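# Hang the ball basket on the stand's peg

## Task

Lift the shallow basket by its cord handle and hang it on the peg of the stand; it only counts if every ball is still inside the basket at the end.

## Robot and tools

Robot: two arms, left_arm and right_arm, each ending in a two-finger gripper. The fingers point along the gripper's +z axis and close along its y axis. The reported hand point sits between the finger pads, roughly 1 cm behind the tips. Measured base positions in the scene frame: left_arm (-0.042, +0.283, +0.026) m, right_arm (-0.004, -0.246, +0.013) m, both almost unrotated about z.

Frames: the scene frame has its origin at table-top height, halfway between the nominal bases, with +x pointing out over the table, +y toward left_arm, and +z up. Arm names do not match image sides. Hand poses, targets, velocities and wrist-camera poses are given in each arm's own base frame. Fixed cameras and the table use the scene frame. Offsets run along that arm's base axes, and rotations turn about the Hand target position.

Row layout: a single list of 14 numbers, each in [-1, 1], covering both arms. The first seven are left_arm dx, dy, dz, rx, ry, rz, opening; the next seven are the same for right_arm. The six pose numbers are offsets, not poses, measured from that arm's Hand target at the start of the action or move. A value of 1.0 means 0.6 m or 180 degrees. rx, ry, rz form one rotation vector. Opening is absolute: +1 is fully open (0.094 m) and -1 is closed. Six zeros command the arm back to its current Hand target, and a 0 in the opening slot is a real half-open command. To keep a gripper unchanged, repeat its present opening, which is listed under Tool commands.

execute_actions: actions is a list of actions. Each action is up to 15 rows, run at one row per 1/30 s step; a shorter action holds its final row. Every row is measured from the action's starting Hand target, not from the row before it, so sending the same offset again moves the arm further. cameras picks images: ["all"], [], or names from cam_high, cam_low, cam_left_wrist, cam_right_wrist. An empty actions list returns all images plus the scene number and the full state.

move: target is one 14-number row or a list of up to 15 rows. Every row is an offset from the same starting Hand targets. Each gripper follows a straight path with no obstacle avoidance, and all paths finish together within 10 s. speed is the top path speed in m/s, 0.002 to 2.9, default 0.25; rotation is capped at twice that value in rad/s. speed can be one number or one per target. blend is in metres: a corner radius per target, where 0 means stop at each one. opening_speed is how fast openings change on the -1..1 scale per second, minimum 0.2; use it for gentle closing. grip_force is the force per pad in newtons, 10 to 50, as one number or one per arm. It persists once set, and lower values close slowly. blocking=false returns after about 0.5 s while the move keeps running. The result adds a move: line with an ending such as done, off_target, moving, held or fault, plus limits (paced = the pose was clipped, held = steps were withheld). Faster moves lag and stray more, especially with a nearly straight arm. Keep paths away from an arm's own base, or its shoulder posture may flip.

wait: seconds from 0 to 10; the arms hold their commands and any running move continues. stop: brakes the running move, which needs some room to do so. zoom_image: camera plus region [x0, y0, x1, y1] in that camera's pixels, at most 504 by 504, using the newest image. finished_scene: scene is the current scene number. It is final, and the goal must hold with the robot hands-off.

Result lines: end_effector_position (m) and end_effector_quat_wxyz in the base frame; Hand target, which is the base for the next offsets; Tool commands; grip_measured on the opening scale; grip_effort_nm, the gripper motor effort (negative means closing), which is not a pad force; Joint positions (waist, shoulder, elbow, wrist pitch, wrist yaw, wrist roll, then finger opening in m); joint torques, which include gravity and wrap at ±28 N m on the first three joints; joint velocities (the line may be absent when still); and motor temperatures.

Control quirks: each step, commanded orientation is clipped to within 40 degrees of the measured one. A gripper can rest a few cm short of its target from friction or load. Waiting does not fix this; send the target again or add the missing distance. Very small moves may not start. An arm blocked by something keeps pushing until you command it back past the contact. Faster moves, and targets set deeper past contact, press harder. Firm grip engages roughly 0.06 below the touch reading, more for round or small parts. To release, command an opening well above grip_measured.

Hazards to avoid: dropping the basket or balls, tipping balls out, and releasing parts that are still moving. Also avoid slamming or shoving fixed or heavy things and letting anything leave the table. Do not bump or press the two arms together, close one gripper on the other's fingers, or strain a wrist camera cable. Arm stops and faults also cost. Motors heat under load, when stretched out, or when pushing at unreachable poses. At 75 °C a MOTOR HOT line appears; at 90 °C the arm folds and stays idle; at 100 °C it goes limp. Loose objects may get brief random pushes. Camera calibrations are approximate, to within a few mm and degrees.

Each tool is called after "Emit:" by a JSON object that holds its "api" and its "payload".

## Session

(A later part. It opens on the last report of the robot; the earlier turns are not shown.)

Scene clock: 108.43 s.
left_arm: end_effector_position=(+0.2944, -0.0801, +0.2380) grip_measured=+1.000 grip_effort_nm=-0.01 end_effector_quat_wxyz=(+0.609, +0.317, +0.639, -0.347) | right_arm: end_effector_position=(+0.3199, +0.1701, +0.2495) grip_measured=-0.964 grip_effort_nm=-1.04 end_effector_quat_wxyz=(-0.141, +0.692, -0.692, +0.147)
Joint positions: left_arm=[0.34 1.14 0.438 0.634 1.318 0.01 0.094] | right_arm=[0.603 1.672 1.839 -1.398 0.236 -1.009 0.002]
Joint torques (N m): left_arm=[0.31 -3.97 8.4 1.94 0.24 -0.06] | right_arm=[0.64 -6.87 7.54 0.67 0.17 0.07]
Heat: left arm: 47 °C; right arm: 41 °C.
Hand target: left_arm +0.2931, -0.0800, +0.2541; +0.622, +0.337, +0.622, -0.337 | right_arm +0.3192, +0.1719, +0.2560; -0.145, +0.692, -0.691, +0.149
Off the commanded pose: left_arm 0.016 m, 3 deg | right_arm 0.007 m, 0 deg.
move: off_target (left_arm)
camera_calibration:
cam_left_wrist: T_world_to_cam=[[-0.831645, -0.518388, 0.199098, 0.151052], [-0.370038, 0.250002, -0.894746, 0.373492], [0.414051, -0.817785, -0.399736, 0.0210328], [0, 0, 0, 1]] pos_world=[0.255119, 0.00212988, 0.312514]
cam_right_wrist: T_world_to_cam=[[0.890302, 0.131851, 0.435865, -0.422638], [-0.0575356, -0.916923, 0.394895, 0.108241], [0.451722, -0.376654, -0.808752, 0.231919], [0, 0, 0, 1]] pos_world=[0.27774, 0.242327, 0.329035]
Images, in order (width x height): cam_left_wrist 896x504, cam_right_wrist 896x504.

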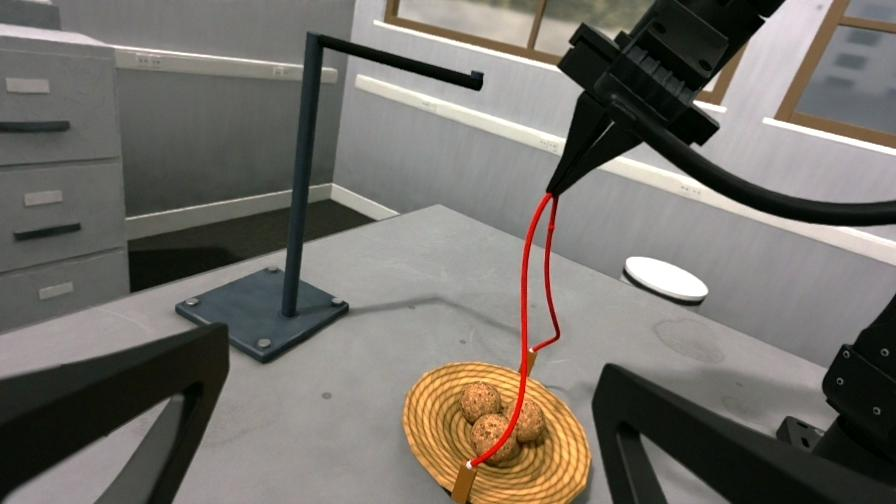

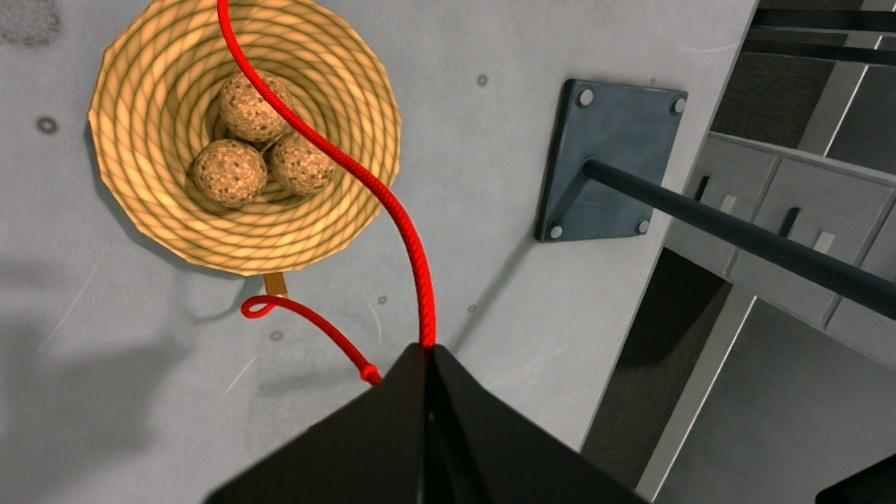

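Emit:
{"api": "move", "payload": {"target": [0,0,0,0,0,0,1,0.0,0.0,0.025,0,0,0,-1], "speed": 0.03, "cameras": ["cam_left_wrist","cam_right_wrist"]}}

Scene clock: 111.90 s.
left_arm: end_effector_position=(+0.2944, -0.0801, +0.2380) grip_measured=+1.000 grip_effort_nm=-0.01 end_effector_quat_wxyz=(+0.609, +0.317, +0.639, -0.347) | right_arm: end_effector_position=(+0.3196, +0.1699, +0.2651) grip_measured=-0.964 grip_effort_nm=-1.04 end_effector_quat_wxyz=(-0.141, +0.692, -0.692, +0.148)
Joint positions: left_arm=[0.34 1.14 0.438 0.634 1.318 0.01 0.094] | right_arm=[0.603 1.7 1.939 -1.47 0.236 -1.009 0.002]
Joint torques (N m): left_arm=[0.39 -3.92 8.36 1.95 0.26 -0.07] | right_arm=[0.61 -6.69 7.5 0.67 0.17 0.05]
Heat: left arm: 47 °C; right arm: 42 °C.
Hand target: left_arm +0.2931, -0.0800, +0.2541; +0.622, +0.337, +0.622, -0.337 | right_arm +0.3192, +0.1719, +0.2710; -0.145, +0.692, -0.691, +0.149
Off the commanded pose: left_arm 0.016 m, 3 deg | right_arm 0.006 m, 0 deg.
move: off_target (left_arm)
camera_calibration:
cam_left_wrist: T_world_to_cam=[[-0.831645, -0.518388, 0.199098, 0.151052], [-0.370038, 0.250002, -0.894746, 0.373492], [0.414051, -0.817785, -0.399736, 0.0210328], [0, 0, 0, 1]] pos_world=[0.255119, 0.00212988, 0.312514]
cam_right_wrist: T_world_to_cam=[[0.890178, 0.131774, 0.436141, -0.429097], [-0.0576324, -0.917005, 0.39469, 0.101991], [0.451953, -0.376481, -0.808703, 0.244518], [0, 0, 0, 1]] pos_world=[0.27734, 0.242127, 0.344635]
Images, in order (width x height): cam_left_wrist 896x504, cam_right_wrist 896x504.

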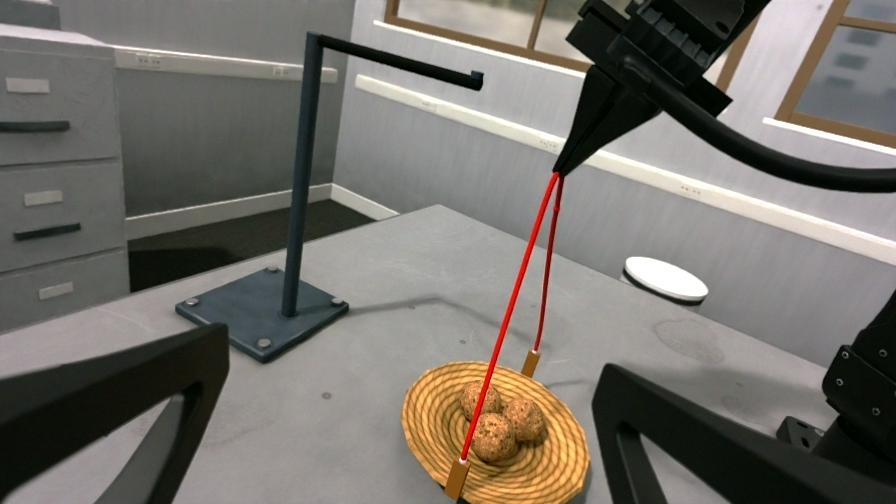

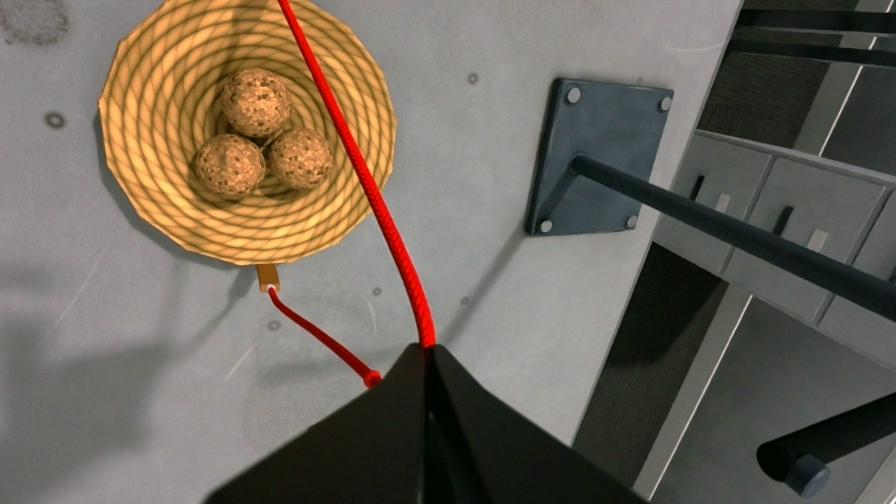

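Emit:
{"api": "move", "payload": {"target": [0,0,0,0,0,0,1,0.0,0.0,0.015,0,0,0,-1], "speed": 0.02, "cameras": ["cam_left_wrist","cam_right_wrist"]}}

Scene clock: 114.23 s.
left_arm: end_effector_position=(+0.2944, -0.0801, +0.2380) grip_measured=+1.000 grip_effort_nm=-0.01 end_effector_quat_wxyz=(+0.609, +0.317, +0.639, -0.347) | right_arm: end_effector_position=(+0.3175, +0.1685, +0.2709) grip_measured=-0.964 grip_effort_nm=-1.04 end_effector_quat_wxyz=(-0.132, +0.694, -0.693, +0.146)
Joint positions: left_arm=[0.34 1.14 0.438 0.634 1.318 0.01 0.094] | right_arm=[0.603 1.725 2 -1.526 0.236 -1.009 0.002]
Joint torques (N m): left_arm=[0.44 -3.97 8.34 1.94 0.26 -0.06] | right_arm=[0.61 -7.08 7.86 0.76 0.17 0.06]
Heat: left arm: 47 °C; right arm: 42 °C.
Hand target: left_arm +0.2931, -0.0800, +0.2541; +0.622, +0.337, +0.622, -0.337 | right_arm +0.3193, +0.1719, +0.2800; -0.145, +0.692, -0.691, +0.149
Off the commanded pose: left_arm 0.016 m, 3 deg | right_arm 0.010 m, 2 deg.
move: off_target (left_arm)
camera_calibration:
cam_left_wrist: T_world_to_cam=[[-0.831645, -0.518388, 0.199098, 0.151052], [-0.370038, 0.250002, -0.894746, 0.373492], [0.414051, -0.817785, -0.399736, 0.0210328], [0, 0, 0, 1]] pos_world=[0.255119, 0.00212988, 0.312514]
cam_right_wrist: T_world_to_cam=[[0.897023, 0.136453, 0.420393, -0.42826], [-0.0512569, -0.912616, 0.405591, 0.0925463], [0.439002, -0.385373, -0.811644, 0.255941], [0, 0, 0, 1]] pos_world=[0.276544, 0.241529, 0.350235]
Images, in order (width x height): cam_left_wrist 896x504, cam_right_wrist 896x504.

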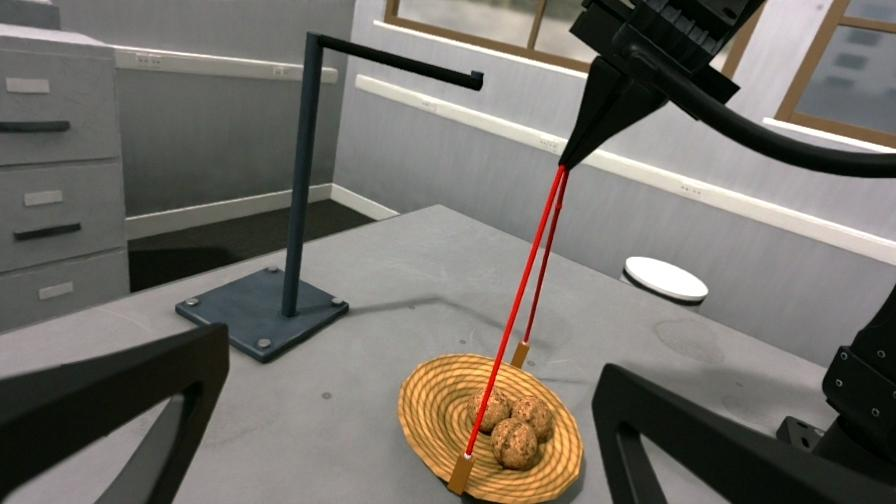

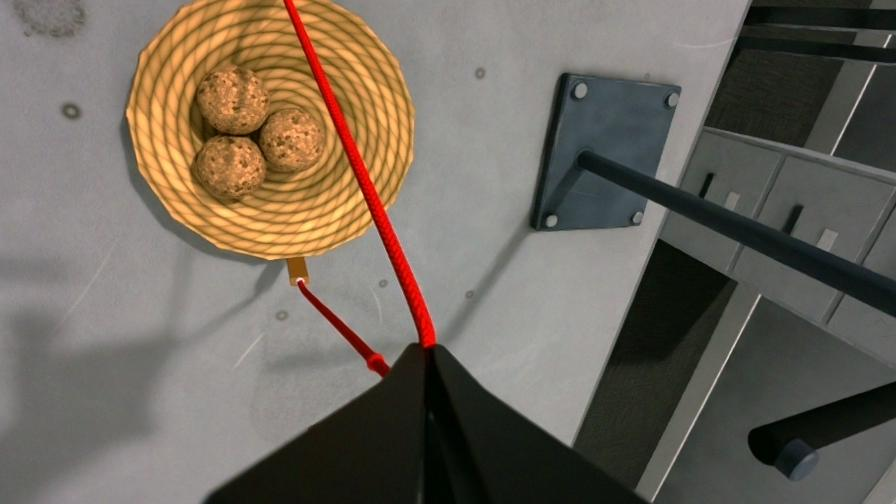

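Emit:
{"api": "zoom_image", "payload": {"camera": "cam_left_wrist", "region": [372, 330, 602, 504]}}

Emit:
{"api": "zoom_image", "payload": {"camera": "cam_right_wrist", "region": [50, 0, 450, 320]}}

Emit:
{"api": "execute_actions", "payload": {"actions": [], "cameras": ["cam_low"]}}

Emit:
{"api": "zoom_image", "payload": {"camera": "cam_low", "region": [380, 170, 540, 300]}}

Scaled by 2.191 from the camera's 896x504 image, which has a finer 1280x720 frame.

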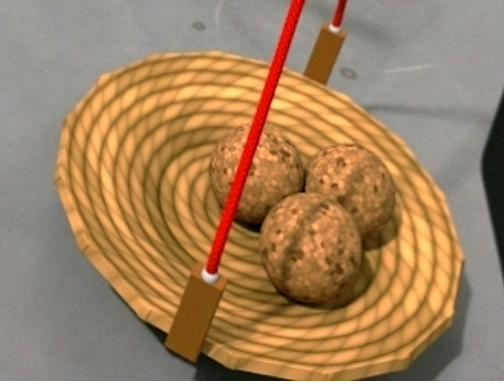

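Scaled by 1.260 from the camera's 896x504 image, which has a finer 1280x720 frame.

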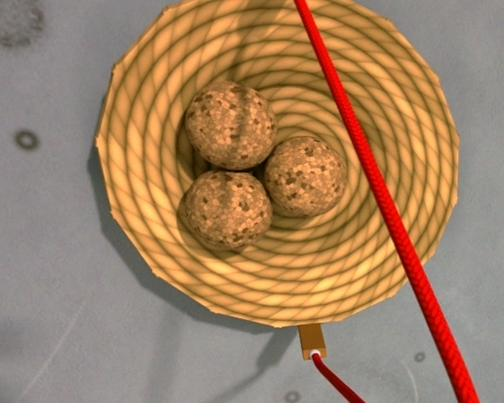

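Scene clock: 117.93 s.
left_arm: end_effector_position=(+0.2944, -0.0801, +0.2380) grip_measured=+1.000 grip_effort_nm=-0.01 end_effector_quat_wxyz=(+0.609, +0.317, +0.639, -0.347) | right_arm: end_effector_position=(+0.3174, +0.1685, +0.2708) grip_measured=-0.964 grip_effort_nm=-1.04 end_effector_quat_wxyz=(-0.132, +0.694, -0.693, +0.146)
Joint positions: left_arm=[0.34 1.14 0.438 0.634 1.318 0.01 0.094] | right_arm=[0.603 1.725 2 -1.526 0.236 -1.009 0.002]
Joint velocities: within noise
Joint torques (N m): left_arm=[0.32 -3.95 8.34 1.96 0.26 -0.07] | right_arm=[0.59 -7.09 7.76 0.74 0.17 0.08]
Motor temperatures (°C): left_arm=[32 29 47 39 29 27 28] | right_arm=[25 33 42 26 28 25 26]
Heat: left arm: 47 °C; right arm: 42 °C.
Hand target: left_arm +0.2931, -0.0800, +0.2541; +0.622, +0.337, +0.622, -0.337 | right_arm +0.3193, +0.1719, +0.2800; -0.145, +0.692, -0.691, +0.149
Tool commands: left_gripper/opening=+1.0 right_gripper/opening=-1.0
Off the commanded pose: left_arm 0.016 m, 3 deg | right_arm 0.010 m, 2 deg.
Images, in order (width x height): cam_low 896x504.

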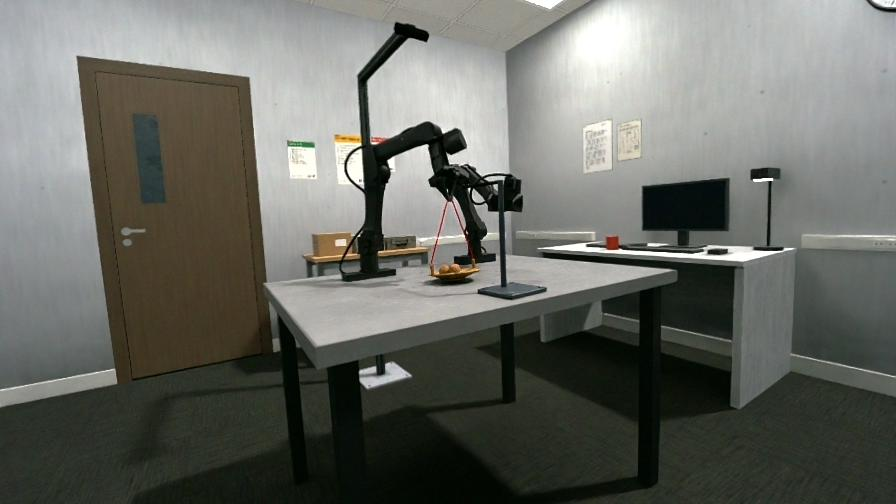

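Scaled by 3.150 from the camera's 896x504 image, which has a finer 1280x720 frame.

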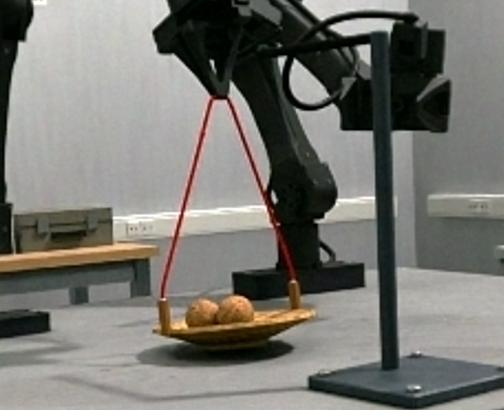

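Emit:
{"api": "move", "payload": {"target": [0,0,0,0,0,0,1,0.0,0.0,0.05,0,-0.05,0,-1], "speed": 0.03, "cameras": ["cam_low","cam_left_wrist","cam_right_wrist"]}}

Emit:
{"api": "zoom_image", "payload": {"camera": "cam_low", "region": [380, 170, 540, 300]}}

Scene clock: 129.83 s.
left_arm: end_effector_position=(+0.2944, -0.0801, +0.2380) grip_measured=+1.000 grip_effort_nm=-0.01 end_effector_quat_wxyz=(+0.609, +0.317, +0.639, -0.347) | right_arm: end_effector_position=(+0.3175, +0.1711, +0.2922) grip_measured=-0.964 grip_effort_nm=-1.04 end_effector_quat_wxyz=(-0.163, +0.690, -0.678, +0.191)
Joint positions: left_arm=[0.34 1.14 0.438 0.634 1.318 0.01 0.094] | right_arm=[0.653 1.682 2 -1.493 0.328 -1.001 0.002]
Joint torques (N m): left_arm=[0.4 -3.93 8.38 1.93 0.25 -0.07] | right_arm=[0.61 -10.29 5.48 1.19 0.32 0.11]
Heat: left arm: 47 °C; right arm: 42 °C.
Hand target: left_arm +0.2931, -0.0800, +0.2541; +0.622, +0.337, +0.622, -0.337 | right_arm +0.3192, +0.1719, +0.3100; -0.198, +0.678, -0.678, +0.203
Off the commanded pose: left_arm 0.016 m, 3 deg | right_arm 0.018 m, 4 deg.
move: off_target (left_arm, right_arm)
camera_calibration:
cam_left_wrist: T_world_to_cam=[[-0.831645, -0.518388, 0.199098, 0.151052], [-0.370038, 0.250002, -0.894746, 0.373492], [0.414051, -0.817785, -0.399736, 0.0210328], [0, 0, 0, 1]] pos_world=[0.255119, 0.00212988, 0.312514]
cam_right_wrist: T_world_to_cam=[[0.842988, 0.157345, 0.514406, -0.451421], [-0.086662, -0.904051, 0.418547, 0.092274], [0.530905, -0.39741, -0.748468, 0.228702], [0, 0, 0, 1]] pos_world=[0.26712, 0.245338, 0.364769]
Images, in order (width x height): cam_low 896x504, cam_left_wrist 896x504, cam_right_wrist 896x504.

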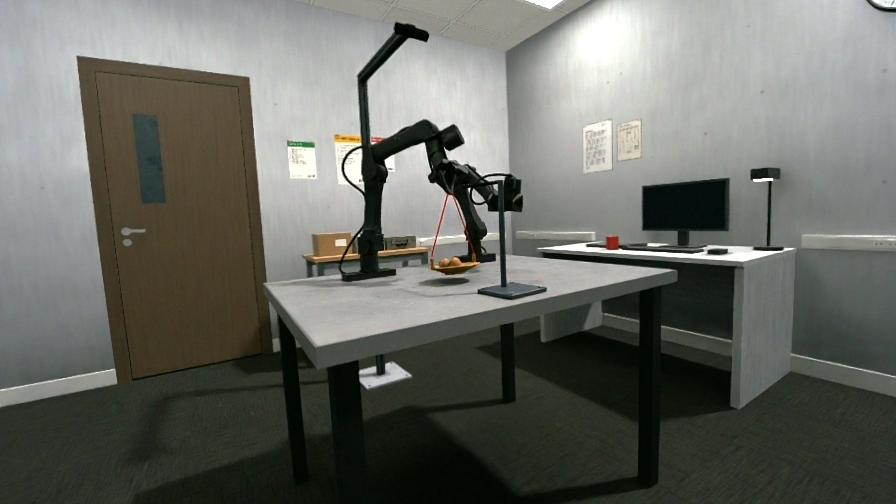

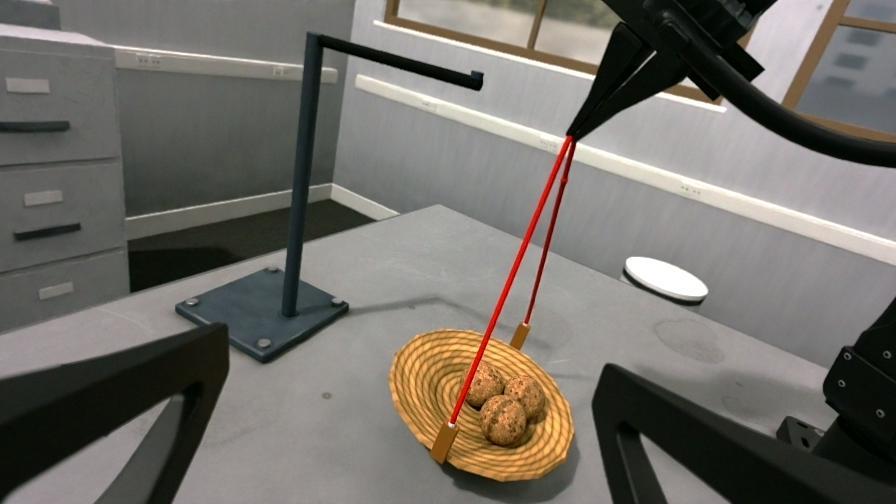

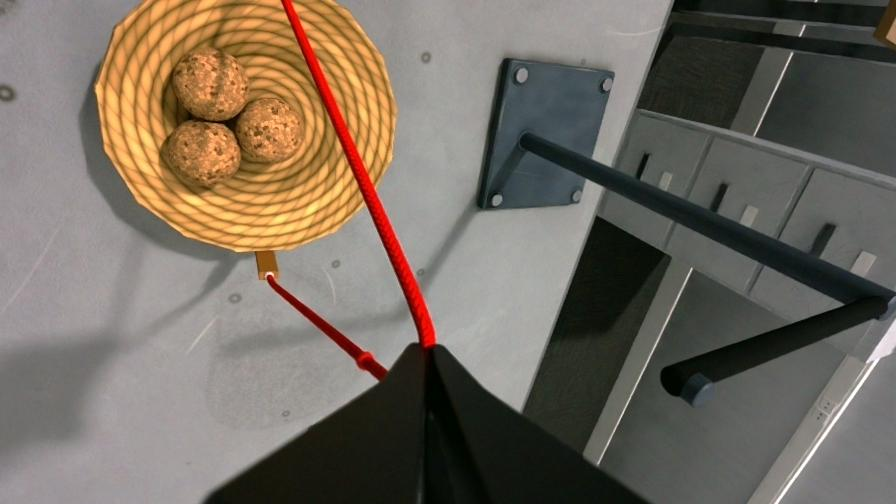

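Scaled by 3.150 from the camera's 896x504 image, which has a finer 1280x720 frame.

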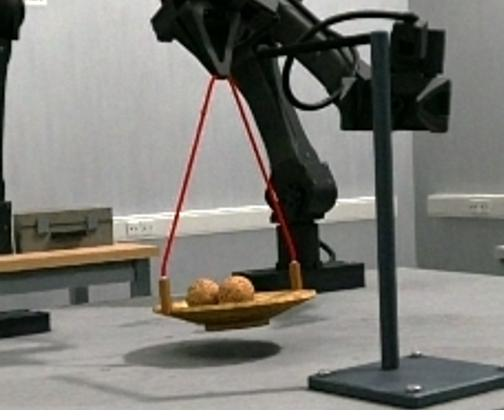

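Emit:
{"api": "move", "payload": {"target": [0,0,0,0,0,0,1,0.0,0.0,0.08,0,-0.07,0,-1], "speed": 0.04, "cameras": ["cam_low","cam_left_wrist","cam_right_wrist"]}}

Emit:
{"api": "zoom_image", "payload": {"camera": "cam_left_wrist", "region": [352, 30, 652, 480]}}

Scene clock: 135.20 s.
left_arm: end_effector_position=(+0.2944, -0.0801, +0.2380) grip_measured=+1.000 grip_effort_nm=-0.01 end_effector_quat_wxyz=(+0.609, +0.317, +0.639, -0.347) | right_arm: end_effector_position=(+0.3180, +0.1728, +0.3402) grip_measured=-0.964 grip_effort_nm=-1.04 end_effector_quat_wxyz=(-0.239, +0.667, -0.655, +0.264)
Joint positions: left_arm=[0.34 1.14 0.438 0.634 1.318 0.01 0.094] | right_arm=[0.727 1.596 2 -1.405 0.48 -1.005 0.002]
Joint torques (N m): left_arm=[0.5 -3.99 8.39 1.94 0.26 -0.05] | right_arm=[0.7 -9.06 4.97 1.5 0.49 0.02]
Heat: left arm: 47 °C; right arm: 41 °C.
Hand target: left_arm +0.2931, -0.0800, +0.2541; +0.622, +0.337, +0.622, -0.337 | right_arm +0.3192, +0.1719, +0.3581; -0.272, +0.652, -0.652, +0.277
Off the commanded pose: left_arm 0.016 m, 3 deg | right_arm 0.018 m, 4 deg.
move: off_target (left_arm, right_arm)
camera_calibration:
cam_left_wrist: T_world_to_cam=[[-0.831645, -0.518388, 0.199098, 0.151052], [-0.370038, 0.250002, -0.894746, 0.373492], [0.414051, -0.817785, -0.399736, 0.0210328], [0, 0, 0, 1]] pos_world=[0.255119, 0.00212988, 0.312514]
cam_right_wrist: T_world_to_cam=[[0.709553, 0.159037, 0.68647, -0.49332], [-0.170088, -0.906737, 0.385874, 0.11183], [0.683816, -0.390558, -0.616328, 0.170221], [0, 0, 0, 1]] pos_world=[0.252658, 0.246338, 0.400409]
Images, in order (width x height): cam_low 896x504, cam_left_wrist 896x504, cam_right_wrist 896x504.

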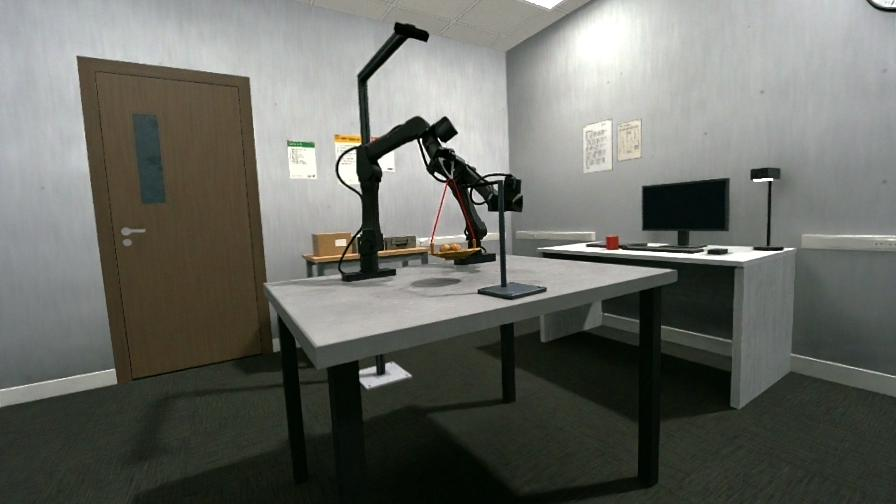

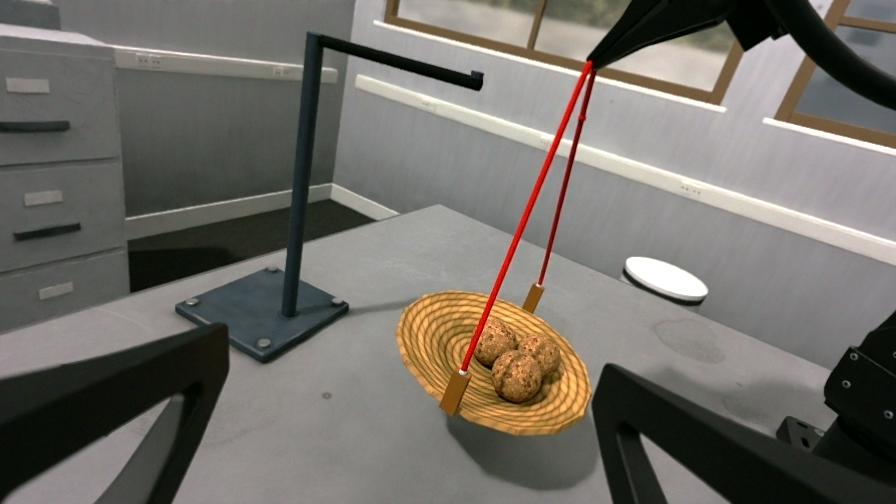

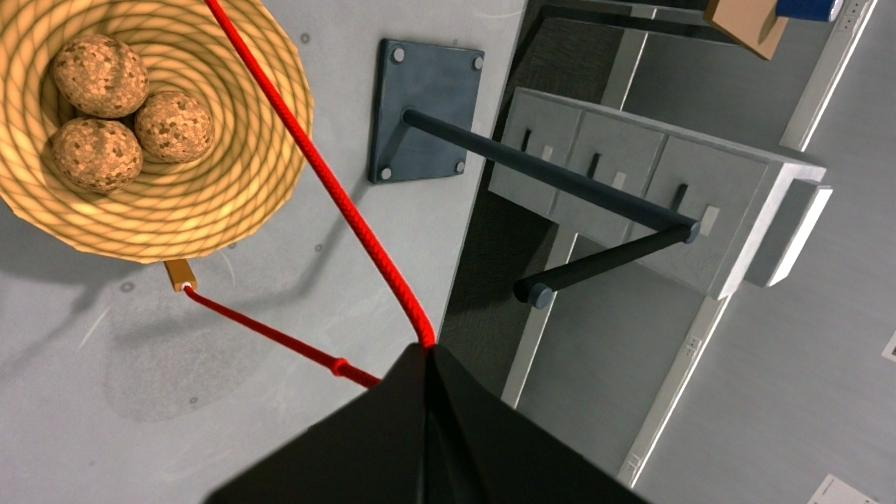

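Scaled by 1.120 from the camera's 896x504 image, which has a finer 1280x720 frame.

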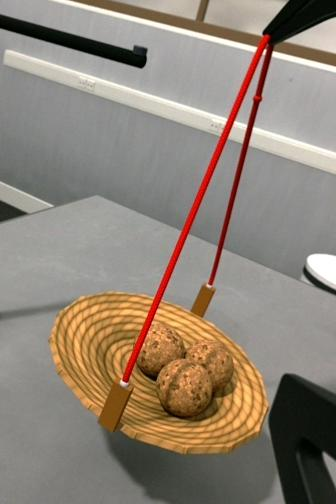

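Emit:
{"api": "wait", "payload": {"seconds": 0.1, "cameras": ["cam_high"]}}

Emit:
{"api": "zoom_image", "payload": {"camera": "cam_high", "region": [370, 150, 530, 270]}}

Scene clock: 140.00 s.
left_arm: end_effector_position=(+0.2944, -0.0801, +0.2380) grip_measured=+1.000 grip_effort_nm=-0.01 end_effector_quat_wxyz=(+0.609, +0.317, +0.639, -0.347) | right_arm: end_effector_position=(+0.3182, +0.1728, +0.3404) grip_measured=-0.964 grip_effort_nm=-1.04 end_effector_quat_wxyz=(-0.239, +0.667, -0.655, +0.264)
Joint positions: left_arm=[0.34 1.14 0.438 0.634 1.318 0.01 0.094] | right_arm=[0.727 1.596 2 -1.404 0.481 -1.005 0.002]
Joint torques (N m): left_arm=[0.38 -3.99 8.42 1.95 0.26 -0.07] | right_arm=[0.64 -9.06 4.9 1.47 0.47 0.02]
Heat: left arm: 48 °C; right arm: 41 °C.
Hand target: left_arm +0.2931, -0.0800, +0.2541; +0.622, +0.337, +0.622, -0.337 | right_arm +0.3192, +0.1719, +0.3581; -0.272, +0.652, -0.652, +0.276
Tool commands: left_gripper/opening=+1.0 right_gripper/opening=-1.0
Off the commanded pose: left_arm 0.016 m, 3 deg | right_arm 0.018 m, 4 deg.
wait: 0.10 s; at rest from the start
Images, in order (width x height): cam_high 896x504.

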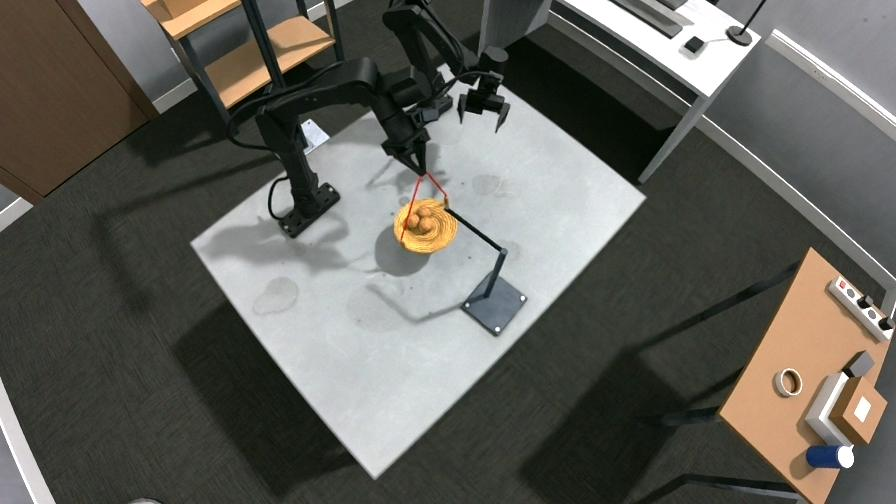

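Scaled by 3.150 from the camera's 896x504 image, which has a finer 1280x720 frame.

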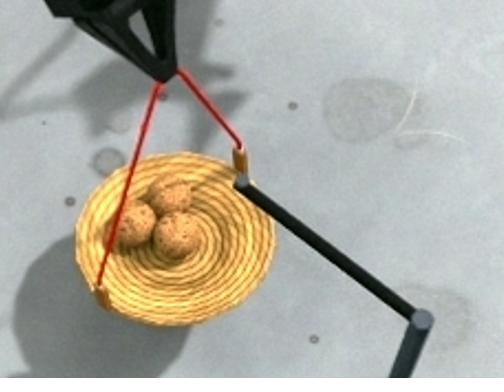

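Emit:
{"api": "move", "payload": {"target": [0,0,0,0,0,0,1,0.0,-0.0265,0.035,0,0,0,-1], "speed": 0.04, "cameras": ["cam_left_wrist","cam_right_wrist","cam_high"]}}

Emit:
{"api": "zoom_image", "payload": {"camera": "cam_high", "region": [370, 150, 530, 270]}}

Scene clock: 143.93 s.
left_arm: end_effector_position=(+0.2944, -0.0801, +0.2380) grip_measured=+1.000 grip_effort_nm=-0.01 end_effector_quat_wxyz=(+0.609, +0.317, +0.639, -0.347) | right_arm: end_effector_position=(+0.3184, +0.1588, +0.3639) grip_measured=-0.964 grip_effort_nm=-1.04 end_effector_quat_wxyz=(-0.250, +0.663, -0.651, +0.272)
Joint positions: left_arm=[0.34 1.14 0.438 0.634 1.318 0.01 0.094] | right_arm=[0.693 1.596 2.094 -1.453 0.473 -1.05 0.002]
Joint torques (N m): left_arm=[0.36 -3.9 8.32 1.94 0.25 -0.04] | right_arm=[-0.5 -6.61 7.39 1.22 0.27 0.03]
Heat: left arm: 48 °C; right arm: 41 °C.
Hand target: left_arm +0.2931, -0.0800, +0.2541; +0.622, +0.337, +0.622, -0.337 | right_arm +0.3192, +0.1560, +0.3791; -0.272, +0.652, -0.652, +0.277
Off the commanded pose: left_arm 0.016 m, 3 deg | right_arm 0.015 m, 3 deg.
move: off_target (left_arm, right_arm)
camera_calibration:
cam_left_wrist: T_world_to_cam=[[-0.831645, -0.518388, 0.199098, 0.151052], [-0.370038, 0.250002, -0.894746, 0.373492], [0.414051, -0.817785, -0.399736, 0.0210328], [0, 0, 0, 1]] pos_world=[0.255119, 0.00212988, 0.312514]
cam_right_wrist: T_world_to_cam=[[0.688414, 0.158268, 0.70784, -0.508464], [-0.178788, -0.908763, 0.377074, 0.0964172], [0.702938, -0.386136, -0.597308, 0.165337], [0, 0, 0, 1]] pos_world=[0.25105, 0.231937, 0.422312]
Images, in order (width x height): cam_high 896x504, cam_left_wrist 896x504, cam_right_wrist 896x504.

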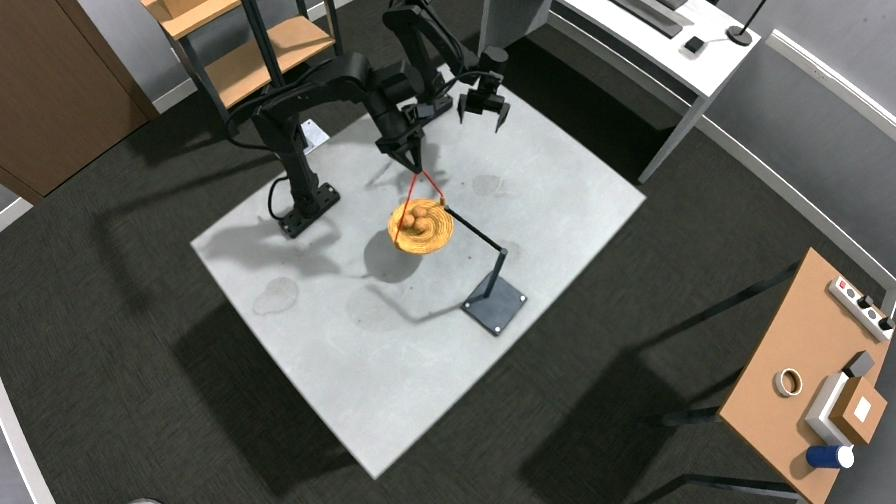

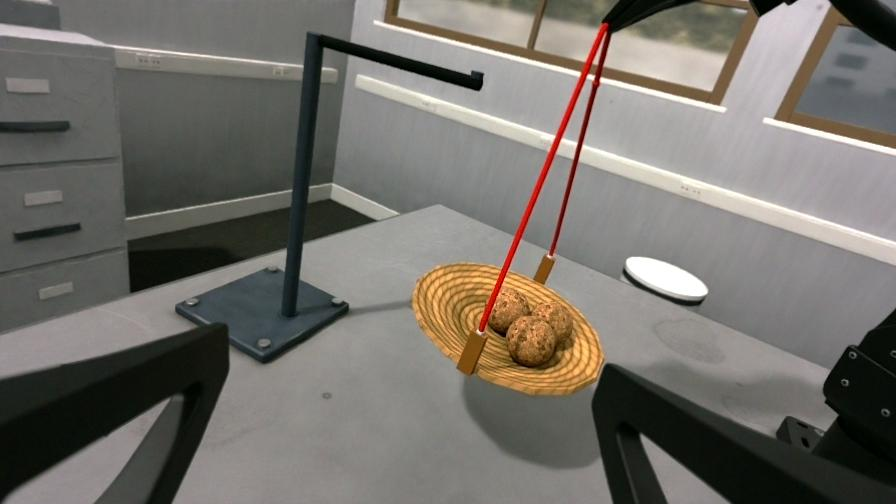

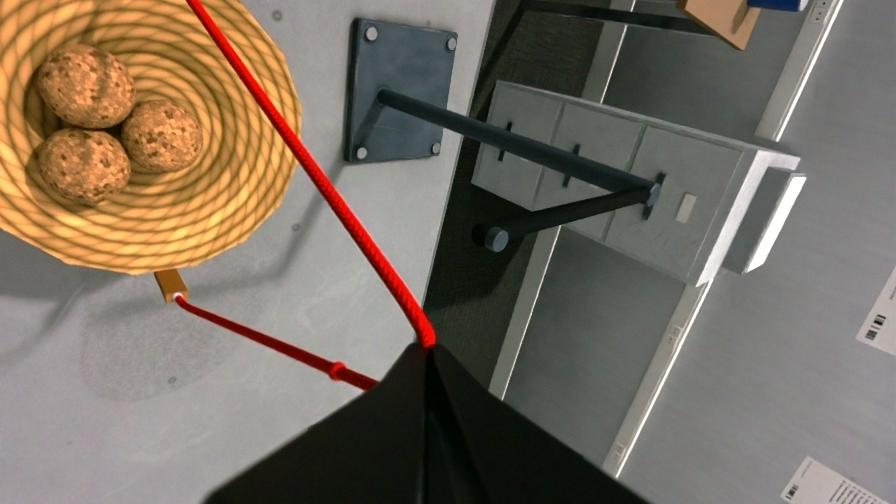

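Scaled by 3.150 from the camera's 896x504 image, which has a finer 1280x720 frame.

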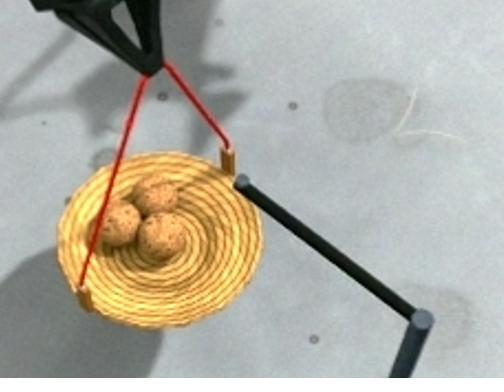

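Emit:
{"api": "move", "payload": {"target": [0,0,0,0,0,0,1,0.11,0.0,0.0,0,0,0,-1], "speed": 0.05, "cameras": ["cam_left_wrist","cam_right_wrist","cam_high"]}}

Emit:
{"api": "zoom_image", "payload": {"camera": "cam_high", "region": [380, 150, 540, 270]}}

Emit:
{"api": "zoom_image", "payload": {"camera": "cam_left_wrist", "region": [400, 0, 600, 130]}}

Scene clock: 147.90 s.
left_arm: end_effector_position=(+0.2944, -0.0801, +0.2380) grip_measured=+1.000 grip_effort_nm=-0.01 end_effector_quat_wxyz=(+0.609, +0.317, +0.639, -0.347) | right_arm: end_effector_position=(+0.3791, +0.1546, +0.3637) grip_measured=-0.964 grip_effort_nm=-1.04 end_effector_quat_wxyz=(-0.244, +0.664, -0.653, +0.270)
Joint positions: left_arm=[0.34 1.14 0.438 0.634 1.318 0.01 0.094] | right_arm=[0.553 1.799 2.333 -1.453 0.389 -1.168 0.002]
Joint torques (N m): left_arm=[0.4 -3.95 8.34 1.93 0.24 -0.06] | right_arm=[-0.49 -7.61 7.3 1.49 0.16 0.01]
Heat: left arm: 48 °C; right arm: 41 °C.
Hand target: left_arm +0.2931, -0.0800, +0.2541; +0.622, +0.337, +0.622, -0.337 | right_arm +0.3853, +0.1560, +0.3791; -0.272, +0.652, -0.652, +0.277
Off the commanded pose: left_arm 0.016 m, 3 deg | right_arm 0.017 m, 4 deg.
move: off_target (left_arm, right_arm)
camera_calibration:
cam_left_wrist: T_world_to_cam=[[-0.831645, -0.518388, 0.199098, 0.151052], [-0.370038, 0.250002, -0.894746, 0.373492], [0.414051, -0.817785, -0.399736, 0.0210328], [0, 0, 0, 1]] pos_world=[0.255119, 0.00212988, 0.312514]
cam_right_wrist: T_world_to_cam=[[0.698141, 0.158536, 0.698187, -0.549662], [-0.177772, -0.906252, 0.383541, 0.100312], [0.693539, -0.391884, -0.604508, 0.128069], [0, 0, 0, 1]] pos_world=[0.312753, 0.228238, 0.422712]
Images, in order (width x height): cam_high 896x504, cam_left_wrist 896x504, cam_right_wrist 896x504.

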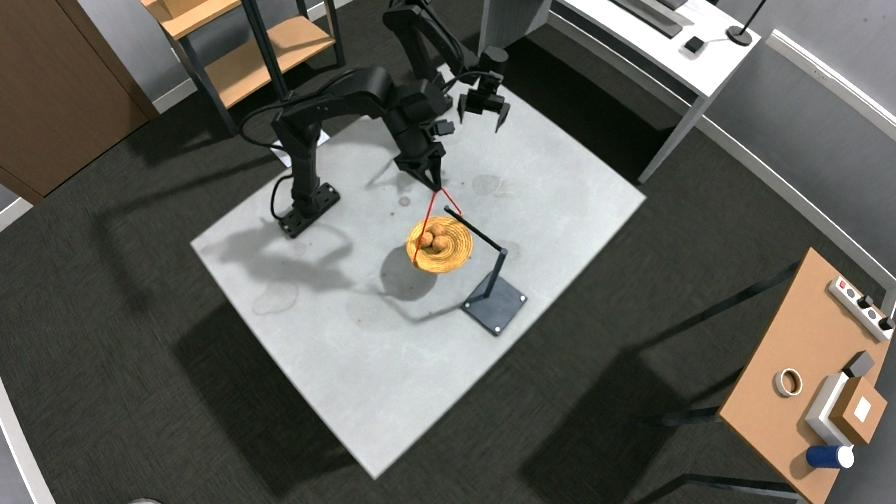

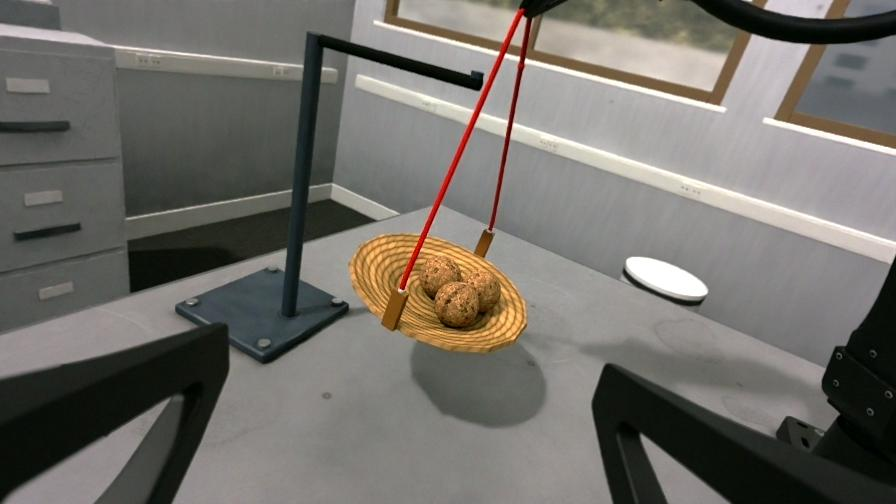

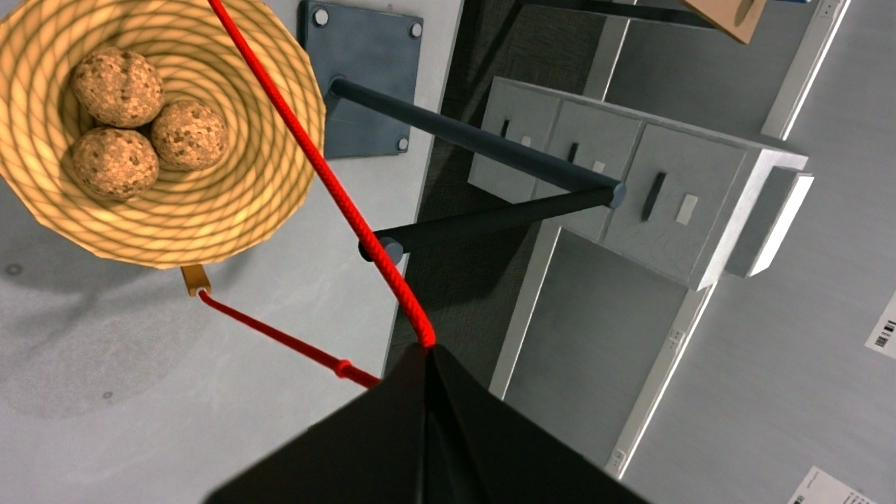

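Scaled by 3.150 from the camera's 896x504 image, which has a finer 1280x720 frame.

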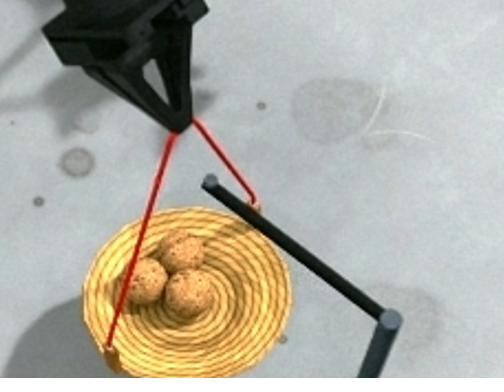

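Scaled by 2.520 from the camera's 896x504 image, which has a finer 1280x720 frame.

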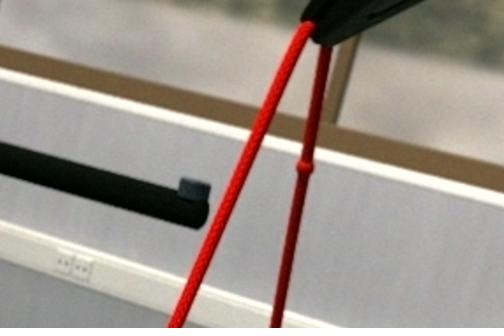

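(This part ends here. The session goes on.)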